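# Unload three sand cores from mould onto plywood boards

## Task

Remove three sand cores from the mould: the elongated core with the rounded nose, and the two upright cores with blades that sit in the mould half on the robot's right side. Put all three down lying on the plywood boards next to the mould and open the grippers so they are released. The other two cores must remain upright inside the mould.

## Robot and tools

ROBOT. Two six-joint arms, left_arm and right_arm, each ending in a parallel gripper. left_arm is on the +y side of the table, right_arm on the -y side; the names do not match image sides. Joint order for every row and every per-joint list: waist, shoulder, elbow, wrist pitch, wrist yaw, wrist roll. Nominal ranges in rad: waist -2.618..3.054, shoulder 0.000..3.142, elbow 0.000..3.142, wrist pitch -1.571..1.571, wrist yaw -1.571..1.571, wrist roll -2.094..2.094. Real stops may differ by up to 0.059 rad either way.

FRAMES. Scene frame: origin at table-top height halfway between the two nominal bases, +x away from the robot over the table, +z up, +y toward left_arm. Calibrated bases in that frame: left_arm at (+0.031, +0.345, 0) m, quat_wxyz (1, 0, 0, +0.008); right_arm at (+0.030, -0.335, 0) m, quat_wxyz (1, 0, 0, -0.014). Each arm reports its hand pose and wrist-camera pose in its own base frame, whose +z is also up. Printed hand positions can be wrong by a few cm, worse at long reach. Gripper frame: fingers point along +z, close along y; end_effector_position is the point between the pads, roughly 1 cm short of the fingertips.

ROW FORMAT (used by execute_actions and move). One flat list of 14 numbers, each in [-1, 1], covering both arms even if one stays still: left_arm's six joint values then its opening, then right_arm's six joint values then its opening. Joint values are offsets, not poses: they are added to the arm's Joint targets as printed at the start of the action or move. Scale: 1.0 equals 2.224 rad for waist, shoulder, elbow and 8.485 rad for the three wrist joints (so 0.1 on a wrist joint is about 0.85 rad). Opening is absolute, not an offset: +1 fully open, -1 shut. To keep a gripper unchanged, resend its current command; 0 means half open, not no change. Sending 0 for all six joints re-commands the current targets.

execute_actions(actions, cameras). actions is a list of actions; each action is a list of up to 15 rows, one row per 1/30 s step; if fewer rows are given the last one is held until 15 steps pass (0.5 s). Every row in an action is measured from the targets at that action's start, not from the previous row; the next action starts from the new targets, so repeating an offset moves further. An empty actions list just reports state and images. An action is rejected for both arms if it would push a joint more than 0.059 rad beyond its range; the whole call is rejected if any action is malformed or the first one fails that check. Joint targets can only lead measured angles by 0.339 rad (big joints) or 2.2 rad (wrist), and are scaled back if the hand would be sent over 200 mm away, so large offsets may need several actions.

move(target, speed, blend, opening_speed, blocking, cameras). target is one 14-number row or a list of up to 15 rows; every row is an offset from the same starting Joint targets, not from the previous row. Joints interpolate together, so the hand travels along a curve, with no collision avoidance. speed: rad/s for the joint with the longest travel, 0.01..12.57, default 0.5 (one number or one per target). blend: rad, corner rounding for lists. opening_speed: opening units per second, at least 0.2; use a low value when closing on sand cores, which can break. blocking=false returns after about 0.5 s while the move continues. Minimum path time 0.5 s; paths over 10 s stop short. The result adds a move: line such as done, off_target (resting over 0.035 rad from target), moving, held or fault, and limits=held if steps were withheld. done does not prove contact or its absence.

wait(seconds): 0 to 10 s, arms hold their last command; a running move keeps going. stop(): brakes a running move. zoom_image(camera, region): camera is cam_left_wrist or cam_right_wrist, region [x0, y0, x1, y1] in pixels from the top-left, at most 504 by 504, from that camera's latest image. finished_scene(scene): give the current scene's number; irreversible, call only when the cores lie released on the boards.

CAMERAS. cam_left_wrist and cam_right_wrist, each 896x504, in that order; pass names in cameras, [] for none, null or ["all"] for all.

RESULT LINES. Joint positions (rad, plus pad gap in m, 0.094 fully open) and Joint velocities ("within noise" if all tiny); Joint targets, the base for your next offsets; Tool commands; grip_measured on the -1..1 opening scale (reads slightly wide when empty, a few hundredths narrower than a hard part when squeezing); grip_effort_nm, gripper motor effort, negative closing, not a finger force; Joint torques, with offsets and wrap at ±28 N m on joints 1 to 3; end_effector_position and end_effector_quat_wxyz. "joint sent to its limit" means a joint reached its real stop. "joint command not followed" means the clearance check altered some steps. MOTOR HOT appears at 75 °C; at 90 °C an OVER-TEMPERATURE FAULT folds that arm and it stays idle.

AVOID. Dropping cores, opening while a core is still moving, fast impacts, hard pressing, anything leaving the table, and contact between the two arms or one gripper closing on the other's fingers. Wrist camera cables count as touching. Do not knock over the two cores that must stay. Holding loads at full stretch or pushing into an unreachable pose heats motors. To release a push, command targets back past the measured angles. To let go, command an opening well above grip_measured.

Each tool is called after "Call:" as a command line: name --argument value for each argument, lists and objects as JSON in quotes; but a table of rows of numbers goes row by row, as --pt "numbers of a row", without its own name.

## Session

Call:
execute_actions --actions '[]'

Scene clock: 0.00 s.
left_arm: end_effector_position=(+0.3631, -0.0246, +0.2028) grip_measured=+1.000 grip_effort_nm=n/a end_effector_quat_wxyz=(+0.569, -0.059, +0.818, -0.064) | right_arm: end_effector_position=(+0.3464, +0.0127, +0.2781) grip_measured=+1.000 grip_effort_nm=n/a end_effector_quat_wxyz=(+0.512, -0.227, +0.829, +0.002)
Joint positions: left_arm=[-0.095 1.034 0.566 0.116 -0.051 -0.203 0.094] | right_arm=[-0.154 1.056 1.018 -0.499 -0.37 -0.476 0.094]
Joint velocities: within noise
Joint torques (N m): no reading
Heat: left arm: 32 °C; right arm: 36 °C.
Joint targets: left_arm=[-0.095 1.027 0.576 0.117 -0.051 -0.202] | right_arm=[-0.154 1.049 1.030 -0.497 -0.374 -0.475]
Tool commands: left_gripper/opening=+1.0 right_gripper/opening=+1.0

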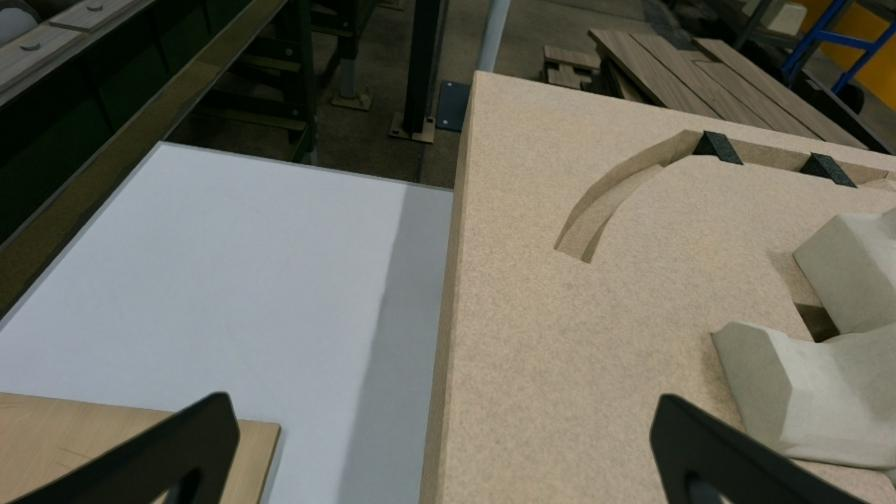

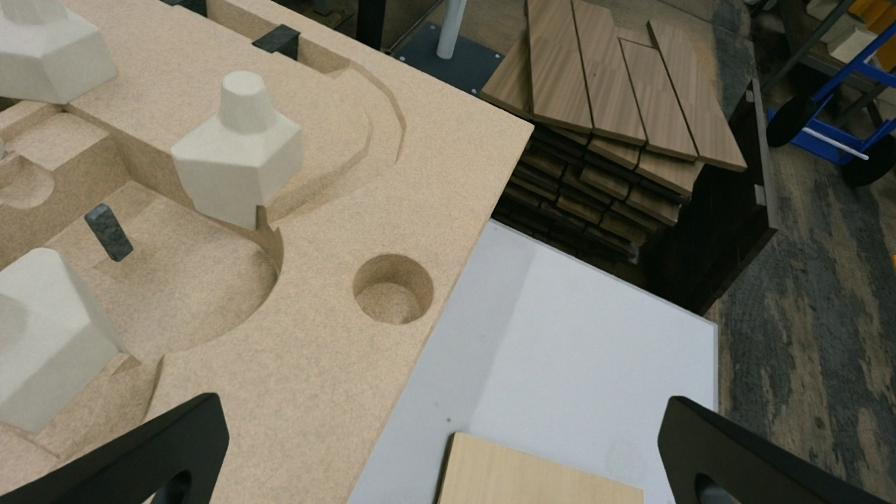

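Call:
move --target '[-0.0922,0.2127,0.5504,-0.1906,0.0060,0.0238,1,0.2041,0.2028,0.3462,-0.1182,0.0441,0.0560,1]'

Scene clock: 20.73 s.
left_arm: end_effector_position=(+0.2927, -0.0856, +0.2771) grip_measured=+1.000 grip_effort_nm=0.022 end_effector_quat_wxyz=(+0.181, +0.139, +0.973, -0.023) | right_arm: end_effector_position=(+0.2931, +0.0913, +0.2751) grip_measured=+1.000 grip_effort_nm=0.027 end_effector_quat_wxyz=(+0.180, -0.149, +0.972, +0.029)
Joint positions: left_arm=[-0.293 1.488 1.777 -1.492 -0.008 -0.007 0.094] | right_arm=[0.295 1.492 1.772 -1.484 -0.006 -0.008 0.094]
Joint velocities: within noise
Joint torques (N m): left_arm=[-0.59 -3.73 6.34 1.07 0.12 0.02] | right_arm=[0.49 -3.89 7.16 0.51 0.04 0.07]
Heat: left arm: 35 °C; right arm: 39 °C.
Joint targets: left_arm=[-0.300 1.499 1.800 -1.500 0.000 0.000] | right_arm=[0.300 1.500 1.800 -1.500 0.000 0.000]
move: done

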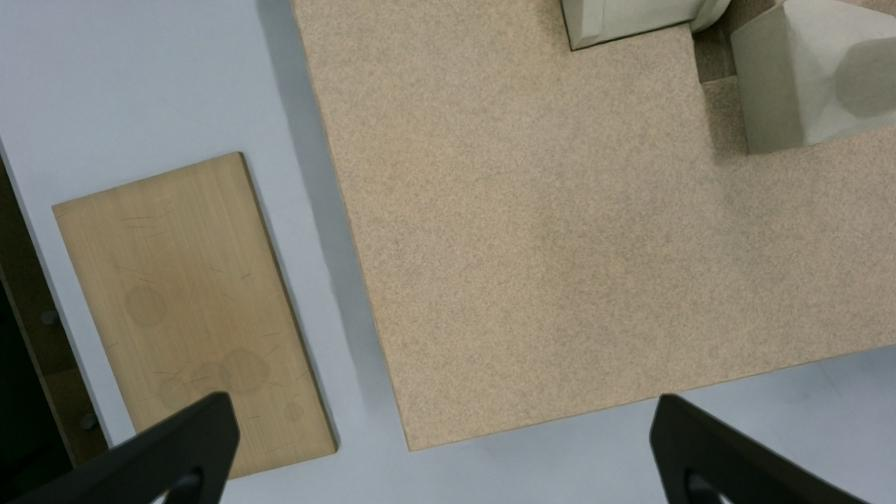

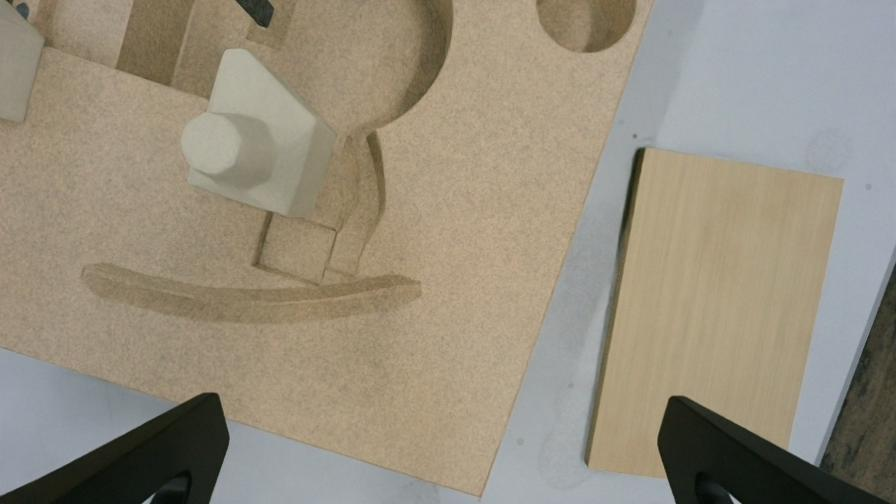

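Call:
move --target '[-0.135,0.1124,0.1124,0,0,0,1,0.135,0.1124,0.1124,0,0,0,1]'

Call:
move --target '[0.135,0.1124,0.1124,0,0,0,1,-0.135,0.1124,0.1124,0,0,0,1]'

Scene clock: 27.33 s.
left_arm: end_effector_position=(+0.3055, -0.2074, +0.2733) grip_measured=+1.000 grip_effort_nm=0.017 end_effector_quat_wxyz=(+0.171, +0.288, +0.941, -0.052) | right_arm: end_effector_position=(+0.3048, +0.2114, +0.2707) grip_measured=+1.000 grip_effort_nm=0.027 end_effector_quat_wxyz=(+0.169, -0.295, +0.939, +0.053)
Joint positions: left_arm=[-0.6 1.739 2.027 -1.499 -0.003 -0.006 0.094] | right_arm=[0.602 1.744 2.022 -1.493 -0.003 -0.006 0.094]
Joint velocities: within noise
Joint torques (N m): left_arm=[0.06 -5.82 6.35 1.13 0.03 0] | right_arm=[-0.06 -6.13 7.15 0.61 0.02 0.04]
Heat: left arm: 35 °C; right arm: 38 °C.
Joint targets: left_arm=[-0.601 1.749 2.050 -1.500 0.000 -0.001] | right_arm=[0.601 1.750 2.050 -1.500 0.000 0.001]
move: done

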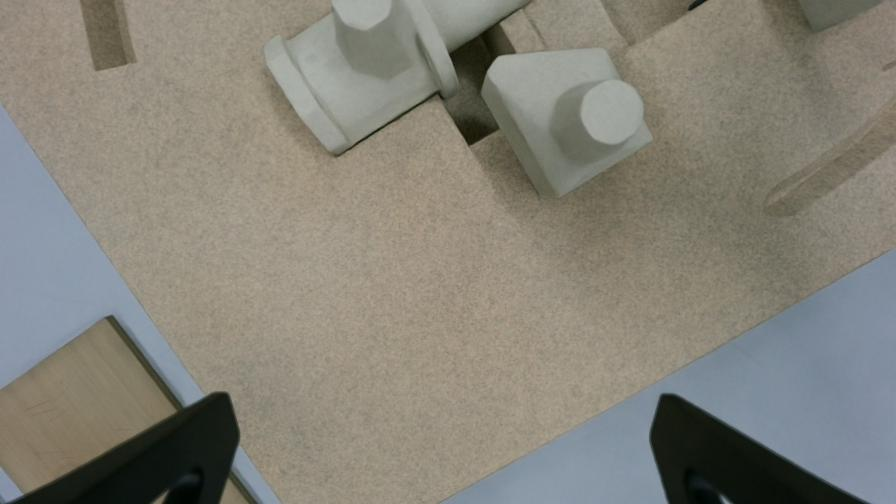

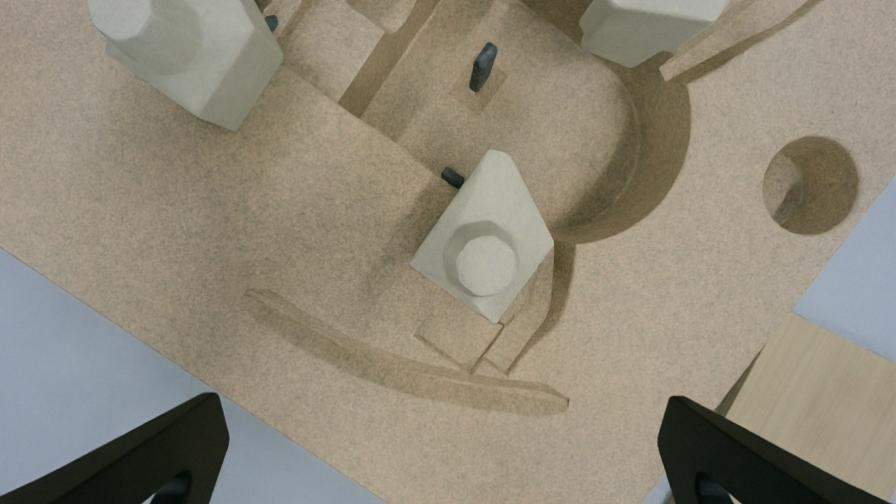

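Scene clock: 28.53 s.
left_arm: end_effector_position=(+0.4127, -0.1256, +0.2558) grip_measured=+1.000 grip_effort_nm=0.037 end_effector_quat_wxyz=(+0.178, +0.143, +0.973, -0.027) | right_arm: end_effector_position=(+0.4137, +0.1276, +0.2524) grip_measured=+1.000 grip_effort_nm=0.027 end_effector_quat_wxyz=(+0.175, -0.148, +0.973, +0.026)
Joint positions: left_arm=[-0.298 1.985 2.277 -1.501 -0.001 -0.005 0.094] | right_arm=[0.297 1.991 2.272 -1.496 0 -0.006 0.094]
Joint velocities: within noise
Joint torques (N m): left_arm=[-0.12 -7.51 6.31 1.14 0.03 0.01] | right_arm=[0.2 -7.84 7.12 0.63 -0.01 0.03]
Heat: left arm: 34 °C; right arm: 38 °C.
Joint targets: left_arm=[-0.300 1.999 2.300 -1.500 0.000 -0.001] | right_arm=[0.300 2.000 2.300 -1.500 0.000 0.001]
move: done

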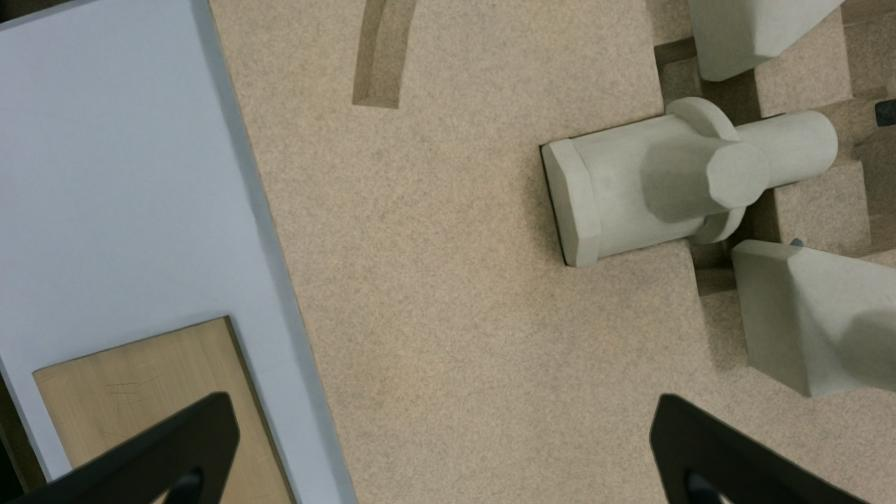

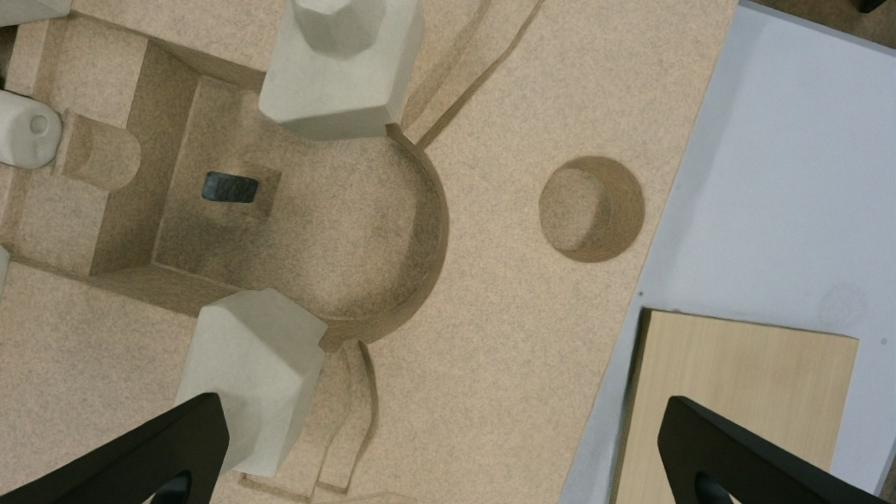

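Call:
move --target '[0,0,0,0,0,0,1,0.1138,-0.5944,-0.8345,0.1631,0,0,1]' --speed 0.8

Scene clock: 86.23 s.
left_arm: end_effector_position=(+0.4127, -0.1256, +0.2558) grip_measured=+1.000 grip_effort_nm=0.032 end_effector_quat_wxyz=(+0.178, +0.143, +0.973, -0.027) | right_arm: end_effector_position=(+0.2549, +0.1563, +0.1925) grip_measured=+1.000 grip_effort_nm=0.027 end_effector_quat_wxyz=(+0.537, -0.226, +0.799, +0.149)
Joint positions: left_arm=[-0.298 1.985 2.277 -1.501 -0.001 -0.005 0.094] | right_arm=[0.547 0.692 0.45 -0.146 0 -0.006 0.094]
Joint velocities: within noise
Joint torques (N m): left_arm=[-0.14 -7.6 6.27 1.15 0.04 -0.01] | right_arm=[0.59 -1.37 6.04 1.77 -0.01 0.03]
Heat: left arm: 34 °C; right arm: 36 °C.
Joint targets: left_arm=[-0.300 1.999 2.300 -1.500 0.000 -0.001] | right_arm=[0.554 0.678 0.444 -0.116 0.000 0.001]
move: done

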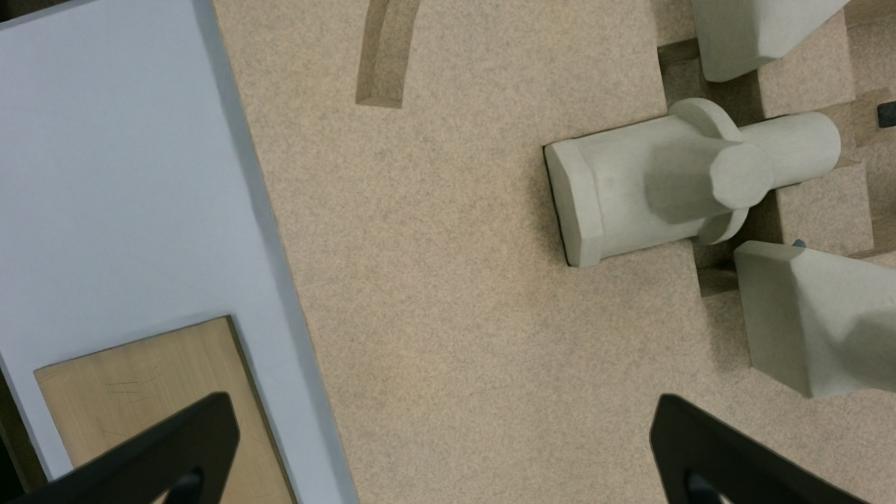

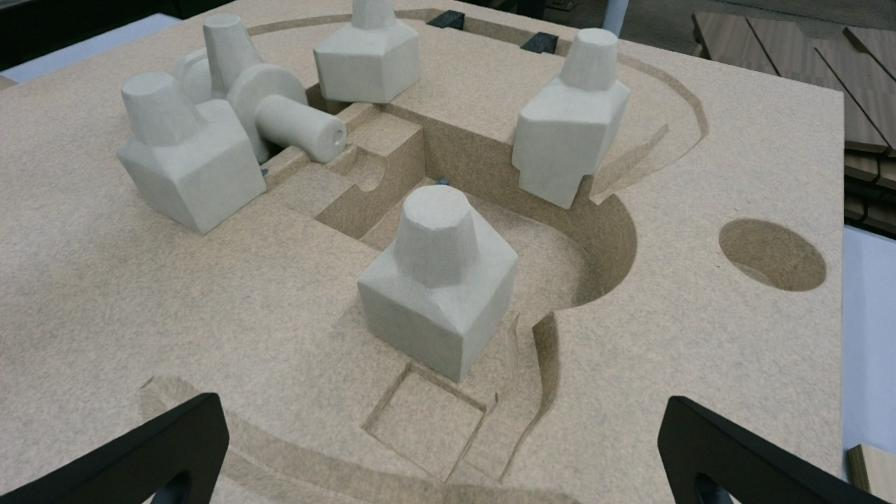

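Call:
move --target '[0,0,0,0,0,0,1,0.0022,0.2617,0.0270,0.0615,0,0,1]' --cameras '["cam_right_wrist"]'

Scene clock: 99.30 s.
left_arm: end_effector_position=(+0.4127, -0.1256, +0.2558) grip_measured=+1.000 grip_effort_nm=0.027 end_effector_quat_wxyz=(+0.178, +0.143, +0.973, -0.027) | right_arm: end_effector_position=(+0.3244, +0.2007, +0.1387) grip_measured=+1.000 grip_effort_nm=0.022 end_effector_quat_wxyz=(+0.526, -0.230, +0.805, +0.147)
Joint positions: left_arm=[-0.298 1.985 2.277 -1.501 -0.001 -0.005 0.094] | right_arm=[0.551 1.256 0.472 0.369 0 -0.006 0.094]
Joint velocities: within noise
Joint torques (N m): left_arm=[-0.17 -7.53 6.24 1.16 0.05 -0.03] | right_arm=[0.62 -3.17 8.36 1.82 0 0.02]
Heat: left arm: 34 °C; right arm: 39 °C.
Joint targets: left_arm=[-0.300 1.999 2.300 -1.500 0.000 -0.001] | right_arm=[0.559 1.260 0.504 0.406 0.000 0.001]
move: off_target (right_arm); right_arm: the wrist pitch is farthest, 0.037 rad from its target
Images, in order (width x height): cam_right_wrist 896x504.

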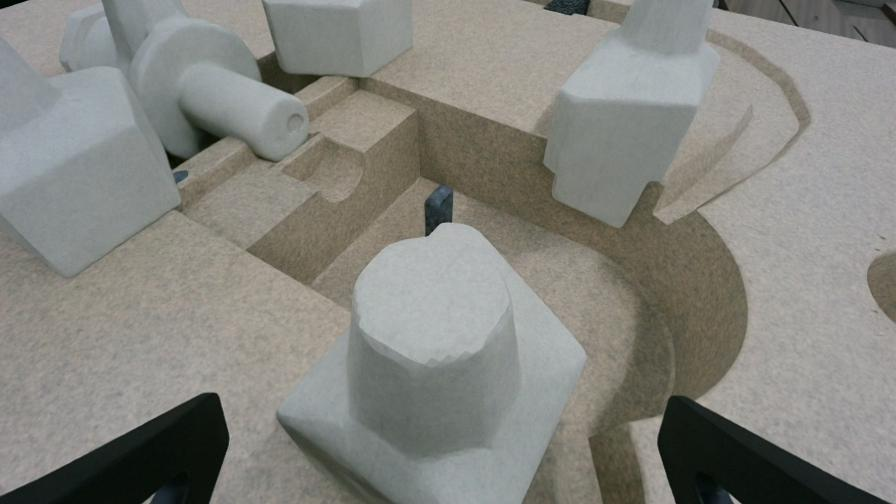

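Call:
move --target '[0,0,0,0,0,0,1,0.0027,0.0135,0.0324,-0.0032,0,0,1]' --cameras '["cam_right_wrist"]'

Scene clock: 106.43 s.
left_arm: end_effector_position=(+0.4127, -0.1256, +0.2558) grip_measured=+1.000 grip_effort_nm=0.027 end_effector_quat_wxyz=(+0.178, +0.143, +0.973, -0.027) | right_arm: end_effector_position=(+0.3382, +0.2120, +0.1629) grip_measured=+1.000 grip_effort_nm=0.022 end_effector_quat_wxyz=(+0.545, -0.229, +0.791, +0.154)
Joint positions: left_arm=[-0.298 1.985 2.277 -1.501 -0.001 -0.005 0.094] | right_arm=[0.558 1.283 0.548 0.37 0 -0.006 0.094]
Joint velocities: within noise
Joint torques (N m): left_arm=[-0.18 -7.49 6.31 1.14 0.04 0] | right_arm=[0.57 -3.28 8.23 1.59 -0.01 0.03]
Heat: left arm: 34 °C; right arm: 40 °C.
Joint targets: left_arm=[-0.300 1.999 2.300 -1.500 0.000 -0.001] | right_arm=[0.565 1.290 0.576 0.379 0.000 0.001]
move: done
Images, in order (width x height): cam_right_wrist 896x504.

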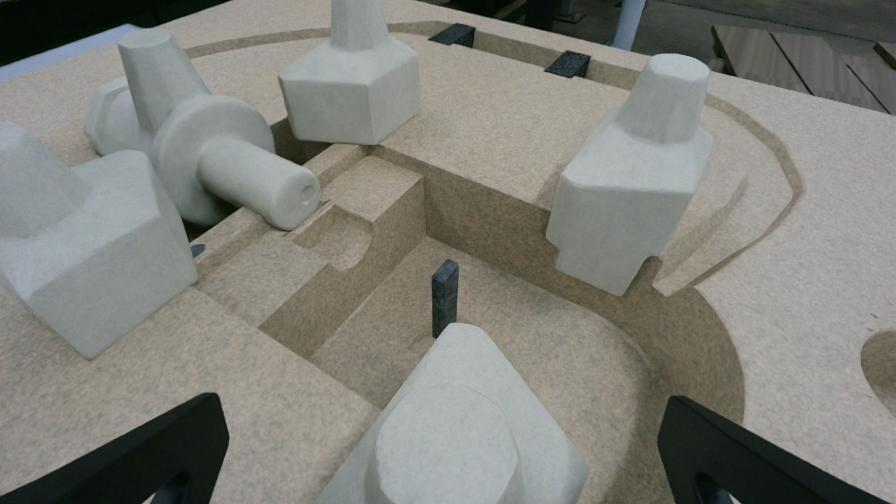

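Call:
move --target '[0,0,0,0,0,0,1,0,0.0117,-0.0175,0.0077,0,0,1]' --cameras '["cam_right_wrist"]'

Scene clock: 111.00 s.
left_arm: end_effector_position=(+0.4127, -0.1256, +0.2558) grip_measured=+1.000 grip_effort_nm=0.027 end_effector_quat_wxyz=(+0.178, +0.143, +0.973, -0.027) | right_arm: end_effector_position=(+0.3419, +0.2143, +0.1616) grip_measured=+1.000 grip_effort_nm=0.032 end_effector_quat_wxyz=(+0.550, -0.228, +0.788, +0.156)
Joint positions: left_arm=[-0.298 1.985 2.277 -1.501 -0.001 -0.005 0.094] | right_arm=[0.558 1.309 0.548 0.407 0 -0.006 0.094]
Joint velocities: within noise
Joint torques (N m): left_arm=[-0.2 -7.69 6.32 1.13 0.04 -0.01] | right_arm=[0.61 -3.41 5.11 1.85 -0.01 0.03]
Heat: left arm: 34 °C; right arm: 40 °C.
Joint targets: left_arm=[-0.300 1.999 2.300 -1.500 0.000 -0.001] | right_arm=[0.565 1.317 0.537 0.444 0.000 0.001]
move: off_target (right_arm); right_arm: the wrist pitch is farthest, 0.037 rad from its target
Images, in order (width x height): cam_right_wrist 896x504.

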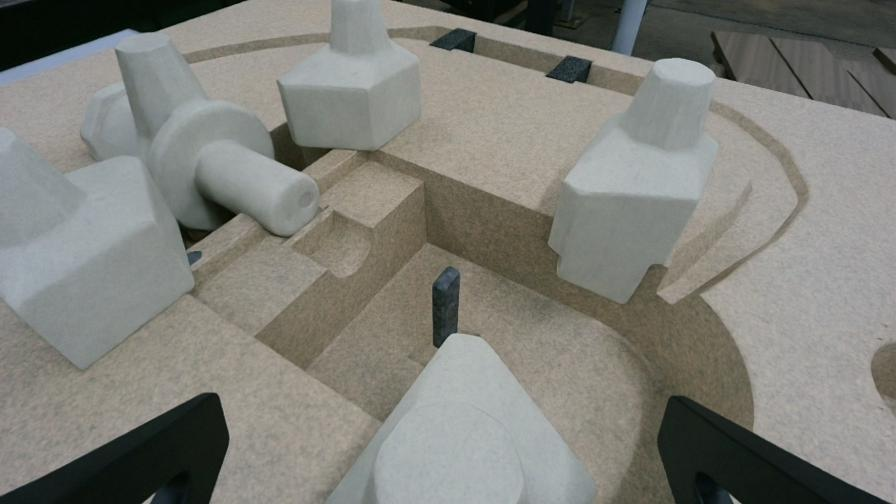

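Call:
move --target '[0,0,0,0,0,0,1,0,0,-0.0225,0.0041,0,0,1]' --cameras '["cam_right_wrist"]'

Scene clock: 115.50 s.
left_arm: end_effector_position=(+0.4127, -0.1256, +0.2558) grip_measured=+1.000 grip_effort_nm=0.032 end_effector_quat_wxyz=(+0.178, +0.143, +0.973, -0.027) | right_arm: end_effector_position=(+0.3347, +0.2098, +0.1461) grip_measured=+1.000 grip_effort_nm=0.022 end_effector_quat_wxyz=(+0.543, -0.230, +0.793, +0.154)
Joint positions: left_arm=[-0.298 1.985 2.277 -1.501 -0.001 -0.005 0.094] | right_arm=[0.558 1.309 0.495 0.442 0 -0.006 0.094]
Joint velocities: within noise
Joint torques (N m): left_arm=[-0.1 -7.51 6.34 1.13 0.04 -0.01] | right_arm=[0.64 -3.28 5.15 1.87 -0.01 0.03]
Heat: left arm: 34 °C; right arm: 40 °C.
Joint targets: left_arm=[-0.300 1.999 2.300 -1.500 0.000 -0.001] | right_arm=[0.565 1.317 0.487 0.479 0.000 0.001]
move: off_target (right_arm); right_arm: the wrist pitch is farthest, 0.037 rad from its target
Images, in order (width x height): cam_right_wrist 896x504.

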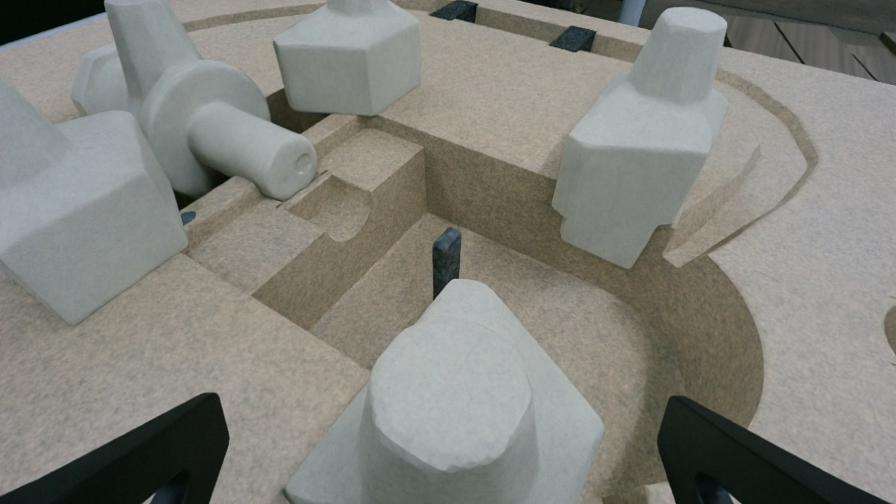

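Call:
move --target '[0,0,0,0,0,0,1,0,0,0,0,0,0,-0.45]' --opening_speed 0.5 --cameras '["cam_right_wrist"]'

Scene clock: 123.03 s.
left_arm: end_effector_position=(+0.4127, -0.1256, +0.2558) grip_measured=+1.000 grip_effort_nm=0.022 end_effector_quat_wxyz=(+0.178, +0.143, +0.973, -0.027) | right_arm: end_effector_position=(+0.3363, +0.2107, +0.1510) grip_measured=-0.264 grip_effort_nm=-0.999 end_effector_quat_wxyz=(+0.551, -0.228, +0.788, +0.155)
Joint positions: left_arm=[-0.298 1.985 2.277 -1.501 -0.001 -0.005 0.094] | right_arm=[0.558 1.309 0.495 0.463 0.001 -0.006 0.035]
Joint velocities: within noise
Joint torques (N m): left_arm=[-0.12 -7.58 6.31 1.13 0.04 -0.01] | right_arm=[0.62 -3.28 5.15 1.67 -0.02 0.03]
Heat: left arm: 34 °C; right arm: 42 °C.
Joint targets: left_arm=[-0.300 1.999 2.300 -1.500 0.000 -0.001] | right_arm=[0.565 1.317 0.487 0.479 0.000 0.001]
move: done
Images, in order (width x height): cam_right_wrist 896x504.

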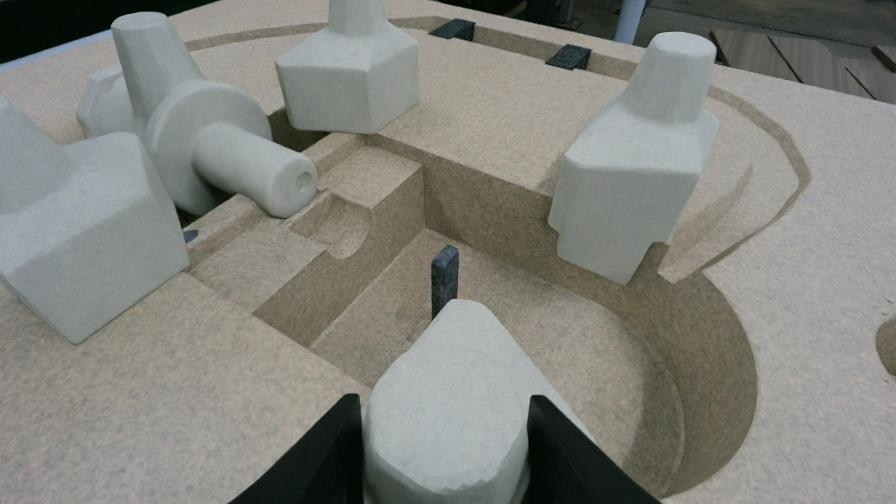

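Call:
move --pt "0 0 0 0 0 0 1 0 -0.0247 0.0427 -0.0140 0 0 -0.45" --pt "0 0 0 0 0 0 1 0 -0.0445 0.0715 -0.0267 0 0 -0.45" --pt "0 0 0 0 0 0 1 0 -0.0670 0.1353 -0.0494 0 0 -0.45" --speed 0.2 --blend 0.03 --cameras '["cam_left_wrist","cam_right_wrist"]'

Scene clock: 135.90 s.
left_arm: end_effector_position=(+0.4127, -0.1256, +0.2558) grip_measured=+1.000 grip_effort_nm=0.027 end_effector_quat_wxyz=(+0.178, +0.143, +0.973, -0.027) | right_arm: end_effector_position=(+0.3311, +0.2073, +0.1895) grip_measured=-0.266 grip_effort_nm=-1.009 end_effector_quat_wxyz=(+0.495, -0.238, +0.824, +0.139)
Joint positions: left_arm=[-0.298 1.985 2.277 -1.501 -0.001 -0.005 0.094] | right_arm=[0.558 1.207 0.733 -0.016 0.002 -0.005 0.034]
Joint velocities: within noise
Joint torques (N m): left_arm=[-0.12 -7.62 6.32 1.14 0.04 0.01] | right_arm=[0.62 -6.91 10.81 2.17 -0.03 0.03]
Heat: left arm: 34 °C; right arm: 43 °C.
Joint targets: left_arm=[-0.300 1.999 2.300 -1.500 0.000 -0.001] | right_arm=[0.565 1.167 0.788 0.060 0.000 0.001]
move: off_target (right_arm); right_arm: the wrist pitch is farthest, 0.076 rad from its target

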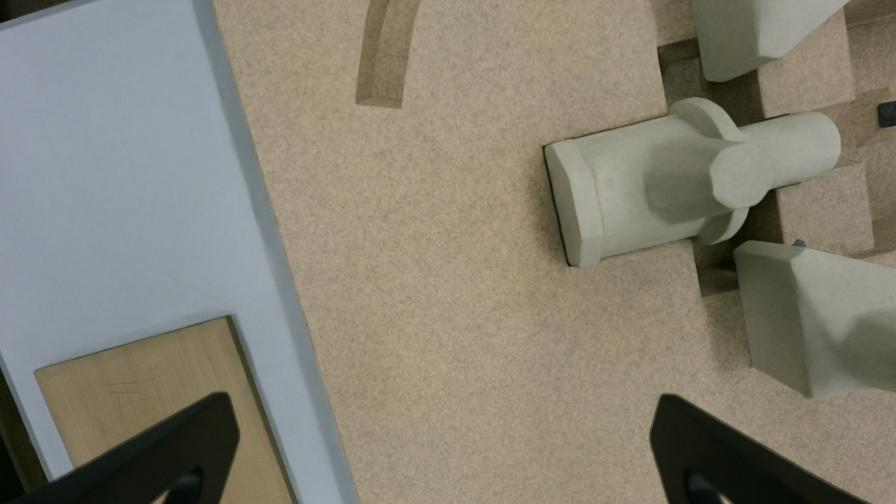

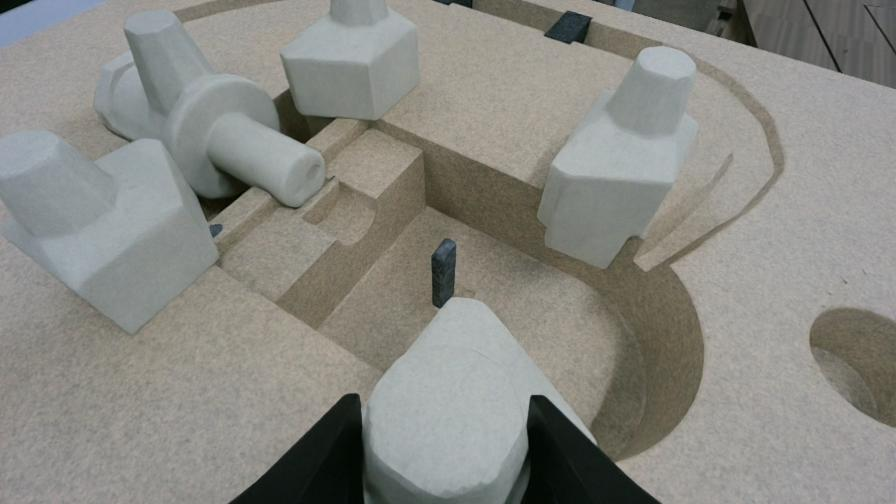

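Call:
move --target '[0,0,0,0,0,0,1,0,-0.0211,0.0121,0.0078,0,0,-0.45]' --speed 0.2 --cameras '["cam_right_wrist"]'

Scene clock: 140.83 s.
left_arm: end_effector_position=(+0.4127, -0.1256, +0.2558) grip_measured=+1.000 grip_effort_nm=0.027 end_effector_quat_wxyz=(+0.178, +0.143, +0.973, -0.027) | right_arm: end_effector_position=(+0.3339, +0.2091, +0.2287) grip_measured=-0.266 grip_effort_nm=-1.009 end_effector_quat_wxyz=(+0.540, -0.230, +0.795, +0.152)
Joint positions: left_arm=[-0.298 1.985 2.277 -1.501 -0.001 -0.005 0.094] | right_arm=[0.558 1.158 0.76 0.017 0.002 -0.005 0.034]
Joint velocities: within noise
Joint torques (N m): left_arm=[-0.13 -7.56 6.35 1.14 0.04 -0.01] | right_arm=[0.64 -6.38 10.81 2.53 -0.03 0.03]
Heat: left arm: 34 °C; right arm: 43 °C.
Joint targets: left_arm=[-0.300 1.999 2.300 -1.500 0.000 -0.001] | right_arm=[0.565 1.121 0.815 0.126 0.000 0.001]
move: off_target (right_arm); right_arm: the wrist pitch is farthest, 0.109 rad from its target
Images, in order (width x height): cam_right_wrist 896x504.

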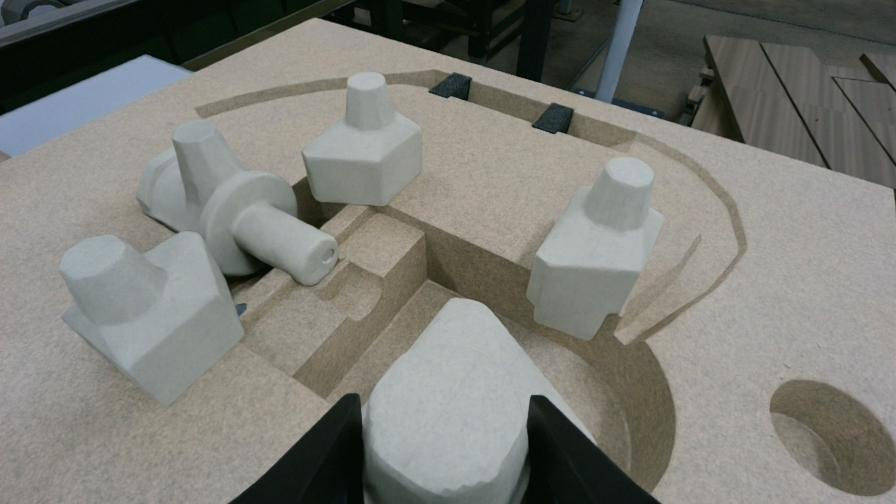

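Call:
move --target '[-0.2968,-0.6888,-0.9427,0.2315,0,0,1,0,0,0,0,0,0,-0.45]' --speed 0.9 --cameras '["cam_left_wrist"]'

Scene clock: 153.40 s.
left_arm: end_effector_position=(+0.1649, -0.2301, +0.2747) grip_measured=+1.000 grip_effort_nm=0.022 end_effector_quat_wxyz=(+0.678, +0.294, +0.574, -0.352) | right_arm: end_effector_position=(+0.3339, +0.2091, +0.2287) grip_measured=-0.266 grip_effort_nm=-1.009 end_effector_quat_wxyz=(+0.540, -0.230, +0.795, +0.152)
Joint positions: left_arm=[-0.953 0.48 0.21 0.438 0 -0.005 0.094] | right_arm=[0.558 1.158 0.76 0.017 0.002 -0.005 0.034]
Joint velocities: within noise
Joint torques (N m): left_arm=[-0.51 0.09 5.42 2.42 0.01 0.02] | right_arm=[0.62 -6.39 10.82 2.53 -0.02 0.03]
Heat: left arm: 34 °C; right arm: 49 °C.
Joint targets: left_arm=[-0.961 0.467 0.204 0.464 0.000 -0.001] | right_arm=[0.565 1.121 0.815 0.126 0.000 0.001]
move: off_target (right_arm); right_arm: the wrist pitch is farthest, 0.109 rad from its target
Images, in order (width x height): cam_left_wrist 896x504.

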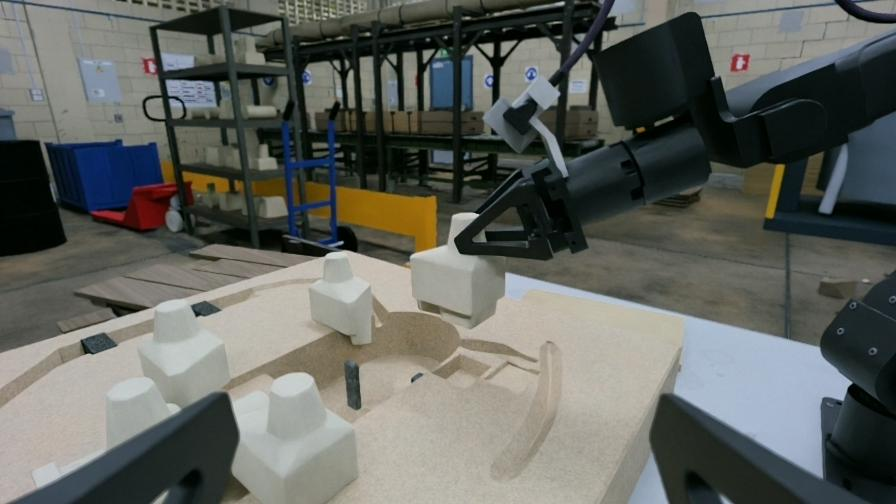

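Call:
zoom_image --camera "cam_left_wrist" --region '[290, 180, 610, 360]'

Scaled by 1.575.

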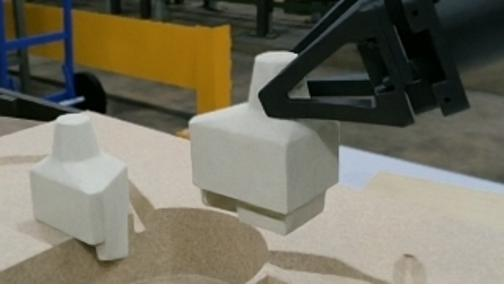

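Call:
zoom_image --camera "cam_left_wrist" --region '[390, 200, 530, 340]'

Call:
zoom_image --camera "cam_left_wrist" --region '[290, 240, 420, 370]'

Scaled by 3.600.

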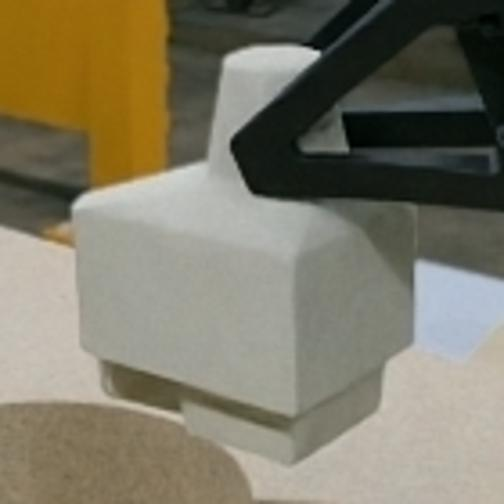

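Scaled by 3.877.

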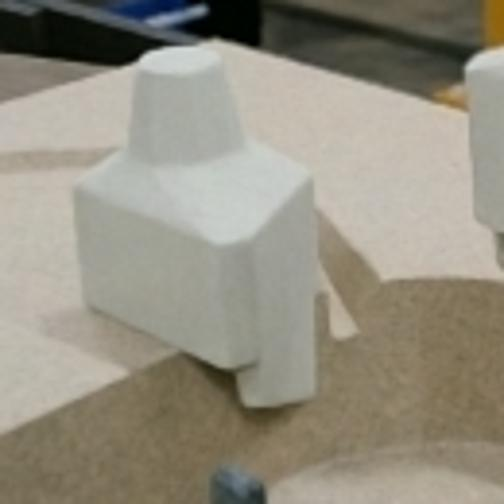

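Call:
move --pt "0 0 0 0 0 0 1 -0.3723 0 0 0 0 0 -0.45" --pt "0 0 0 0 0 0 1 -0.3723 0.0355 -0.1821 0.0559 0 0 -0.45" --speed '[0.6,0.3]'

Scene clock: 180.57 s.
left_arm: end_effector_position=(+0.1648, -0.2301, +0.2751) grip_measured=+1.000 grip_effort_nm=0.027 end_effector_quat_wxyz=(+0.679, +0.294, +0.574, -0.352) | right_arm: end_effector_position=(+0.3609, -0.0976, +0.1487) grip_measured=-0.266 grip_effort_nm=-1.004 end_effector_quat_wxyz=(+0.575, +0.107, +0.807, -0.080)
Joint positions: left_arm=[-0.953 0.48 0.21 0.44 0 -0.005 0.094] | right_arm=[-0.264 1.208 0.399 0.478 0.006 -0.005 0.034]
Joint velocities: within noise
Joint torques (N m): left_arm=[-0.51 -0.03 5.35 2.43 0.02 -0.02] | right_arm=[0.02 -3.7 6.61 2.66 -0.07 0.02]
Heat: left arm: 36 °C; right arm: 55 °C.
Joint targets: left_arm=[-0.961 0.467 0.204 0.464 0.000 -0.001] | right_arm=[-0.264 1.199 0.410 0.600 0.000 0.001]
move: off_target (right_arm); right_arm: the wrist pitch is farthest, 0.122 rad from its target

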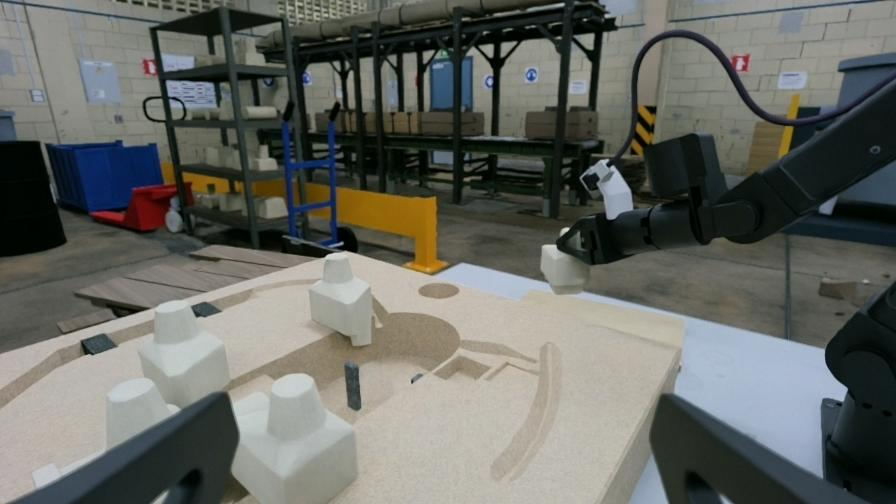

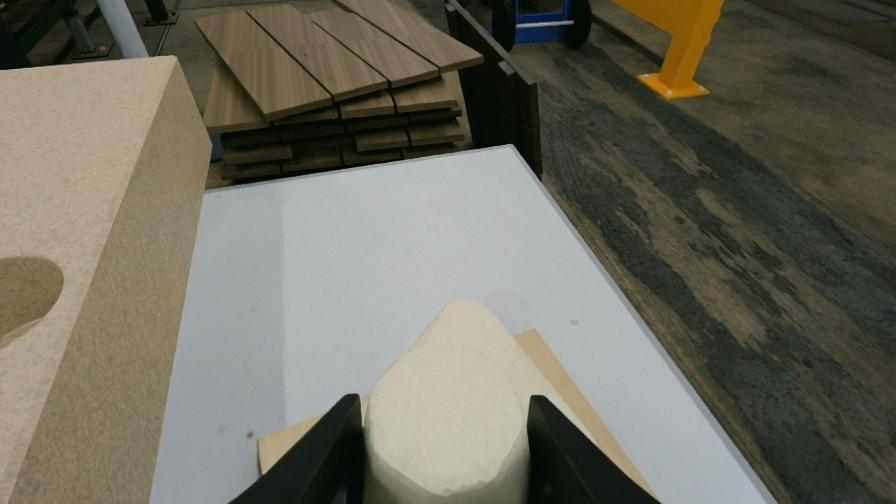

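Call:
move --target '[0,0,0,0,0,0,1,0,0.0369,-0.0301,0.0159,0,0,-0.45]' --speed 0.2 --cameras '["cam_left_wrist"]'

Call:
zoom_image --camera "cam_left_wrist" --region '[490, 180, 690, 350]'

Scene clock: 190.03 s.
left_arm: end_effector_position=(+0.1648, -0.2301, +0.2751) grip_measured=+1.000 grip_effort_nm=0.027 end_effector_quat_wxyz=(+0.679, +0.294, +0.574, -0.352) | right_arm: end_effector_position=(+0.3587, -0.0970, +0.1247) grip_measured=-0.266 grip_effort_nm=-0.999 end_effector_quat_wxyz=(+0.573, +0.107, +0.809, -0.080)
Joint positions: left_arm=[-0.953 0.48 0.21 0.44 0 -0.005 0.094] | right_arm=[-0.264 1.288 0.334 0.617 0.006 -0.005 0.034]
Joint velocities: within noise
Joint torques (N m): left_arm=[-0.53 -0.01 5.34 2.4 0.03 -0.01] | right_arm=[0.02 -3.77 5.97 2.63 -0.08 0.02]
Heat: left arm: 37 °C; right arm: 54 °C.
Joint targets: left_arm=[-0.961 0.467 0.204 0.464 0.000 -0.001] | right_arm=[-0.264 1.282 0.343 0.735 0.000 0.001]
move: off_target (right_arm); right_arm: the wrist pitch is farthest, 0.118 rad from its target
Images, in order (width x height): cam_left_wrist 896x504.

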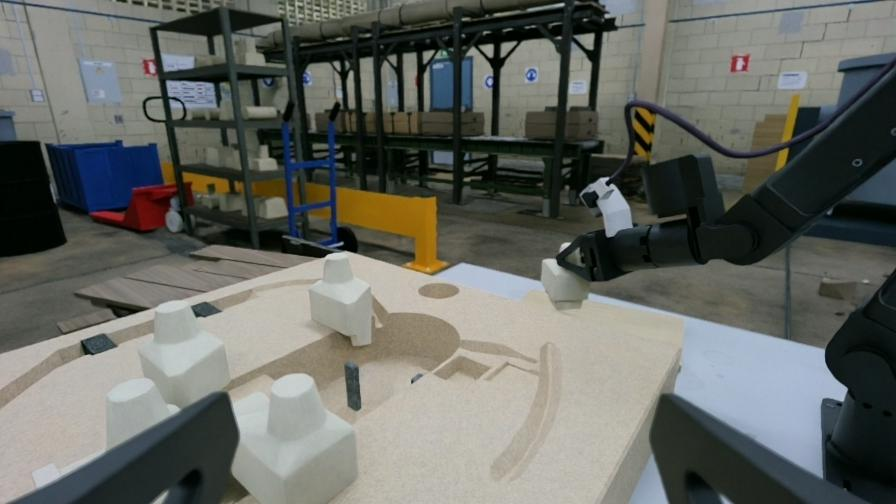

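Scaled by 2.520.

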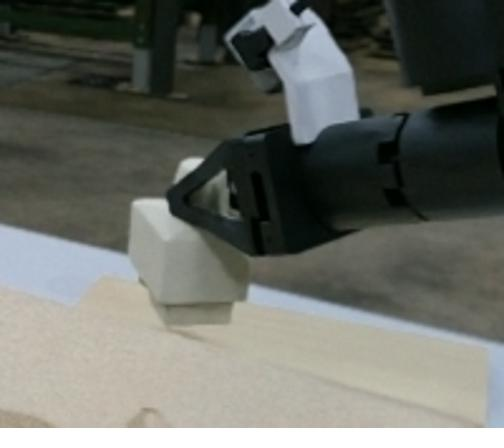

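Call:
move --target '[0,0,0,0,0,0,1,0,0.0165,-0.0088,0.0066,0,0,-0.45]' --speed 0.1 --cameras '[]'

Call:
move --target '[0,0,0,0,0,0,1,0,0.0165,-0.0088,0.0066,0,0,-0.45]' --speed 0.1 --cameras '["cam_left_wrist"]'

Call:
zoom_image --camera "cam_left_wrist" --region '[490, 180, 690, 350]'

Scene clock: 196.63 s.
left_arm: end_effector_position=(+0.1648, -0.2301, +0.2751) grip_measured=+1.000 grip_effort_nm=0.032 end_effector_quat_wxyz=(+0.679, +0.294, +0.574, -0.352) | right_arm: end_effector_position=(+0.3589, -0.0970, +0.1180) grip_measured=-0.266 grip_effort_nm=-1.004 end_effector_quat_wxyz=(+0.574, +0.107, +0.808, -0.080)
Joint positions: left_arm=[-0.953 0.48 0.21 0.44 0 -0.005 0.094] | right_arm=[-0.264 1.324 0.316 0.674 0.006 -0.005 0.034]
Joint velocities: within noise
Joint torques (N m): left_arm=[-0.59 -0.06 5.35 2.4 0.03 -0.03] | right_arm=[-0.01 -3.81 5.7 2.63 -0.07 0.03]
Heat: left arm: 37 °C; right arm: 55 °C.
Joint targets: left_arm=[-0.961 0.467 0.204 0.464 0.000 -0.001] | right_arm=[-0.264 1.318 0.323 0.791 0.000 0.001]
move: off_target (right_arm); right_arm: the wrist pitch is farthest, 0.117 rad from its target
No camera images: "cameras" was empty.

Scene clock: 197.60 s.
left_arm: end_effector_position=(+0.1648, -0.2301, +0.2751) grip_measured=+1.000 grip_effort_nm=0.037 end_effector_quat_wxyz=(+0.679, +0.294, +0.574, -0.352) | right_arm: end_effector_position=(+0.3592, -0.0971, +0.1130) grip_measured=-0.266 grip_effort_nm=-1.004 end_effector_quat_wxyz=(+0.578, +0.107, +0.805, -0.081)
Joint positions: left_arm=[-0.953 0.48 0.21 0.44 0 -0.005 0.094] | right_arm=[-0.264 1.359 0.298 0.736 0.006 -0.005 0.034]
Joint velocities: within noise
Joint torques (N m): left_arm=[-0.54 -0.05 5.31 2.42 0.03 -0.02] | right_arm=[0.02 -3.75 5.33 2.58 -0.07 0.01]
Heat: left arm: 37 °C; right arm: 55 °C.
Joint targets: left_arm=[-0.961 0.467 0.204 0.464 0.000 -0.001] | right_arm=[-0.264 1.355 0.304 0.847 0.000 0.001]
move: off_target (right_arm); right_arm: the wrist pitch is farthest, 0.111 rad from its target
Images, in order (width x height): cam_left_wrist 896x504.

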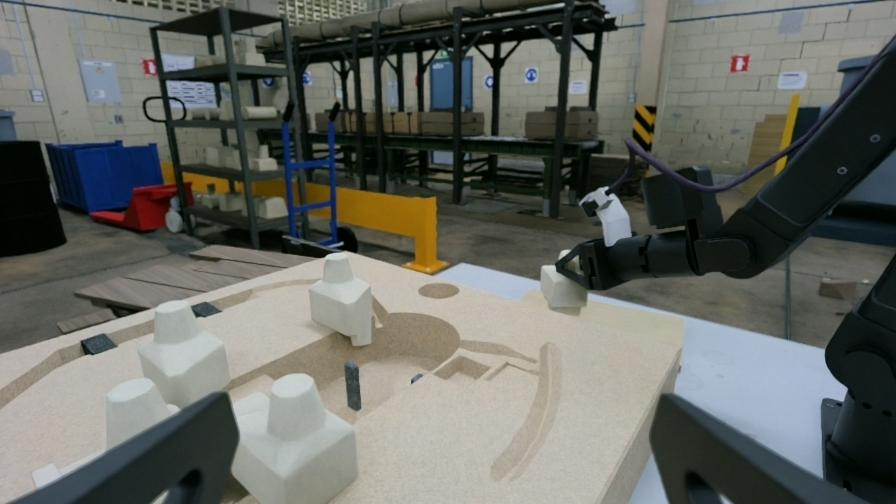

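Scaled by 2.520.

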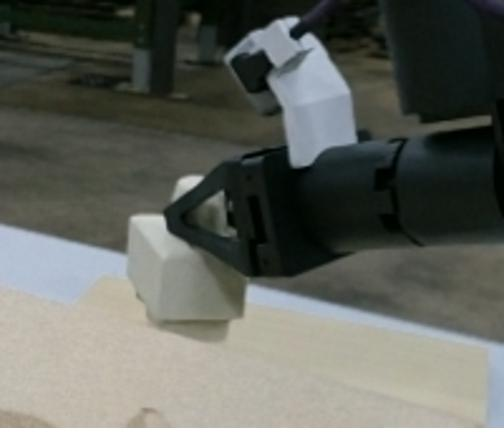

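Call:
move --target '[0,0,0,0,0,0,1,0,0.0165,-0.0088,0.0050,0,0,-0.45]' --speed 0.1 --cameras '[]'

Call:
move --target '[0,0,0,0,0,0,1,0,0.0120,-0.0066,0.0040,0,0,-0.45]' --speed 0.1 --cameras '["cam_right_wrist"]'

Scene clock: 203.07 s.
left_arm: end_effector_position=(+0.1648, -0.2301, +0.2751) grip_measured=+1.000 grip_effort_nm=0.037 end_effector_quat_wxyz=(+0.679, +0.294, +0.574, -0.352) | right_arm: end_effector_position=(+0.3603, -0.0974, +0.1120) grip_measured=-0.266 grip_effort_nm=-1.009 end_effector_quat_wxyz=(+0.587, +0.106, +0.799, -0.082)
Joint positions: left_arm=[-0.953 0.48 0.21 0.44 0 -0.005 0.094] | right_arm=[-0.264 1.391 0.283 0.806 0.006 -0.005 0.034]
Joint velocities: within noise
Joint torques (N m): left_arm=[-0.58 0.03 5.27 2.43 0.02 -0.03] | right_arm=[0.03 -3.47 4.89 2.31 -0.07 0.03]
Heat: left arm: 37 °C; right arm: 56 °C.
Joint targets: left_arm=[-0.961 0.467 0.204 0.464 0.000 -0.001] | right_arm=[-0.264 1.392 0.284 0.890 0.000 0.001]
move: off_target (right_arm); right_arm: the wrist pitch is farthest, 0.084 rad from its target
No camera images: "cameras" was empty.

Scene clock: 203.90 s.
left_arm: end_effector_position=(+0.1648, -0.2301, +0.2751) grip_measured=+1.000 grip_effort_nm=0.032 end_effector_quat_wxyz=(+0.679, +0.294, +0.574, -0.352) | right_arm: end_effector_position=(+0.3605, -0.0975, +0.1110) grip_measured=-0.266 grip_effort_nm=-1.004 end_effector_quat_wxyz=(+0.593, +0.105, +0.794, -0.083)
Joint positions: left_arm=[-0.953 0.48 0.21 0.44 0 -0.005 0.094] | right_arm=[-0.264 1.415 0.271 0.857 0.007 -0.005 0.034]
Joint velocities: within noise
Joint torques (N m): left_arm=[-0.62 -0.12 5.38 2.42 0 0.02] | right_arm=[0.01 -3.32 4.53 2.17 -0.07 0.02]
Heat: left arm: 37 °C; right arm: 56 °C.
Joint targets: left_arm=[-0.961 0.467 0.204 0.464 0.000 -0.001] | right_arm=[-0.264 1.418 0.269 0.923 0.000 0.001]
move: off_target (right_arm); right_arm: the wrist pitch is farthest, 0.067 rad from its target
Images, in order (width x height): cam_right_wrist 896x504.

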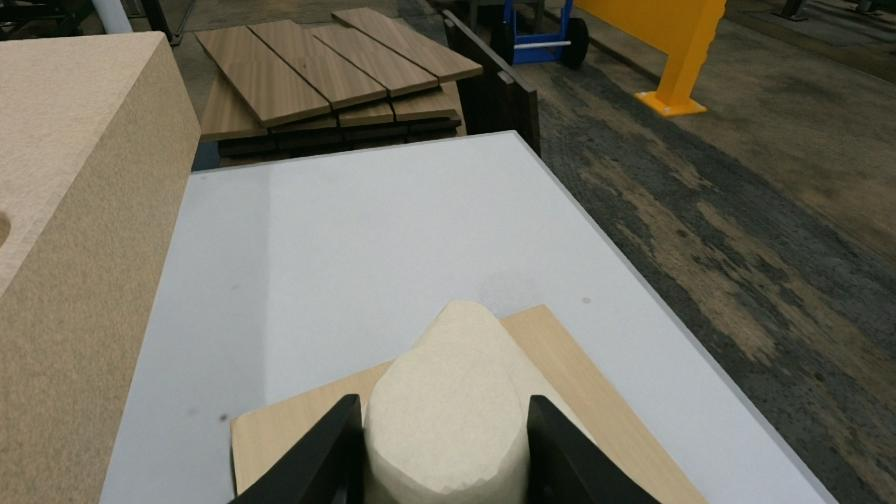

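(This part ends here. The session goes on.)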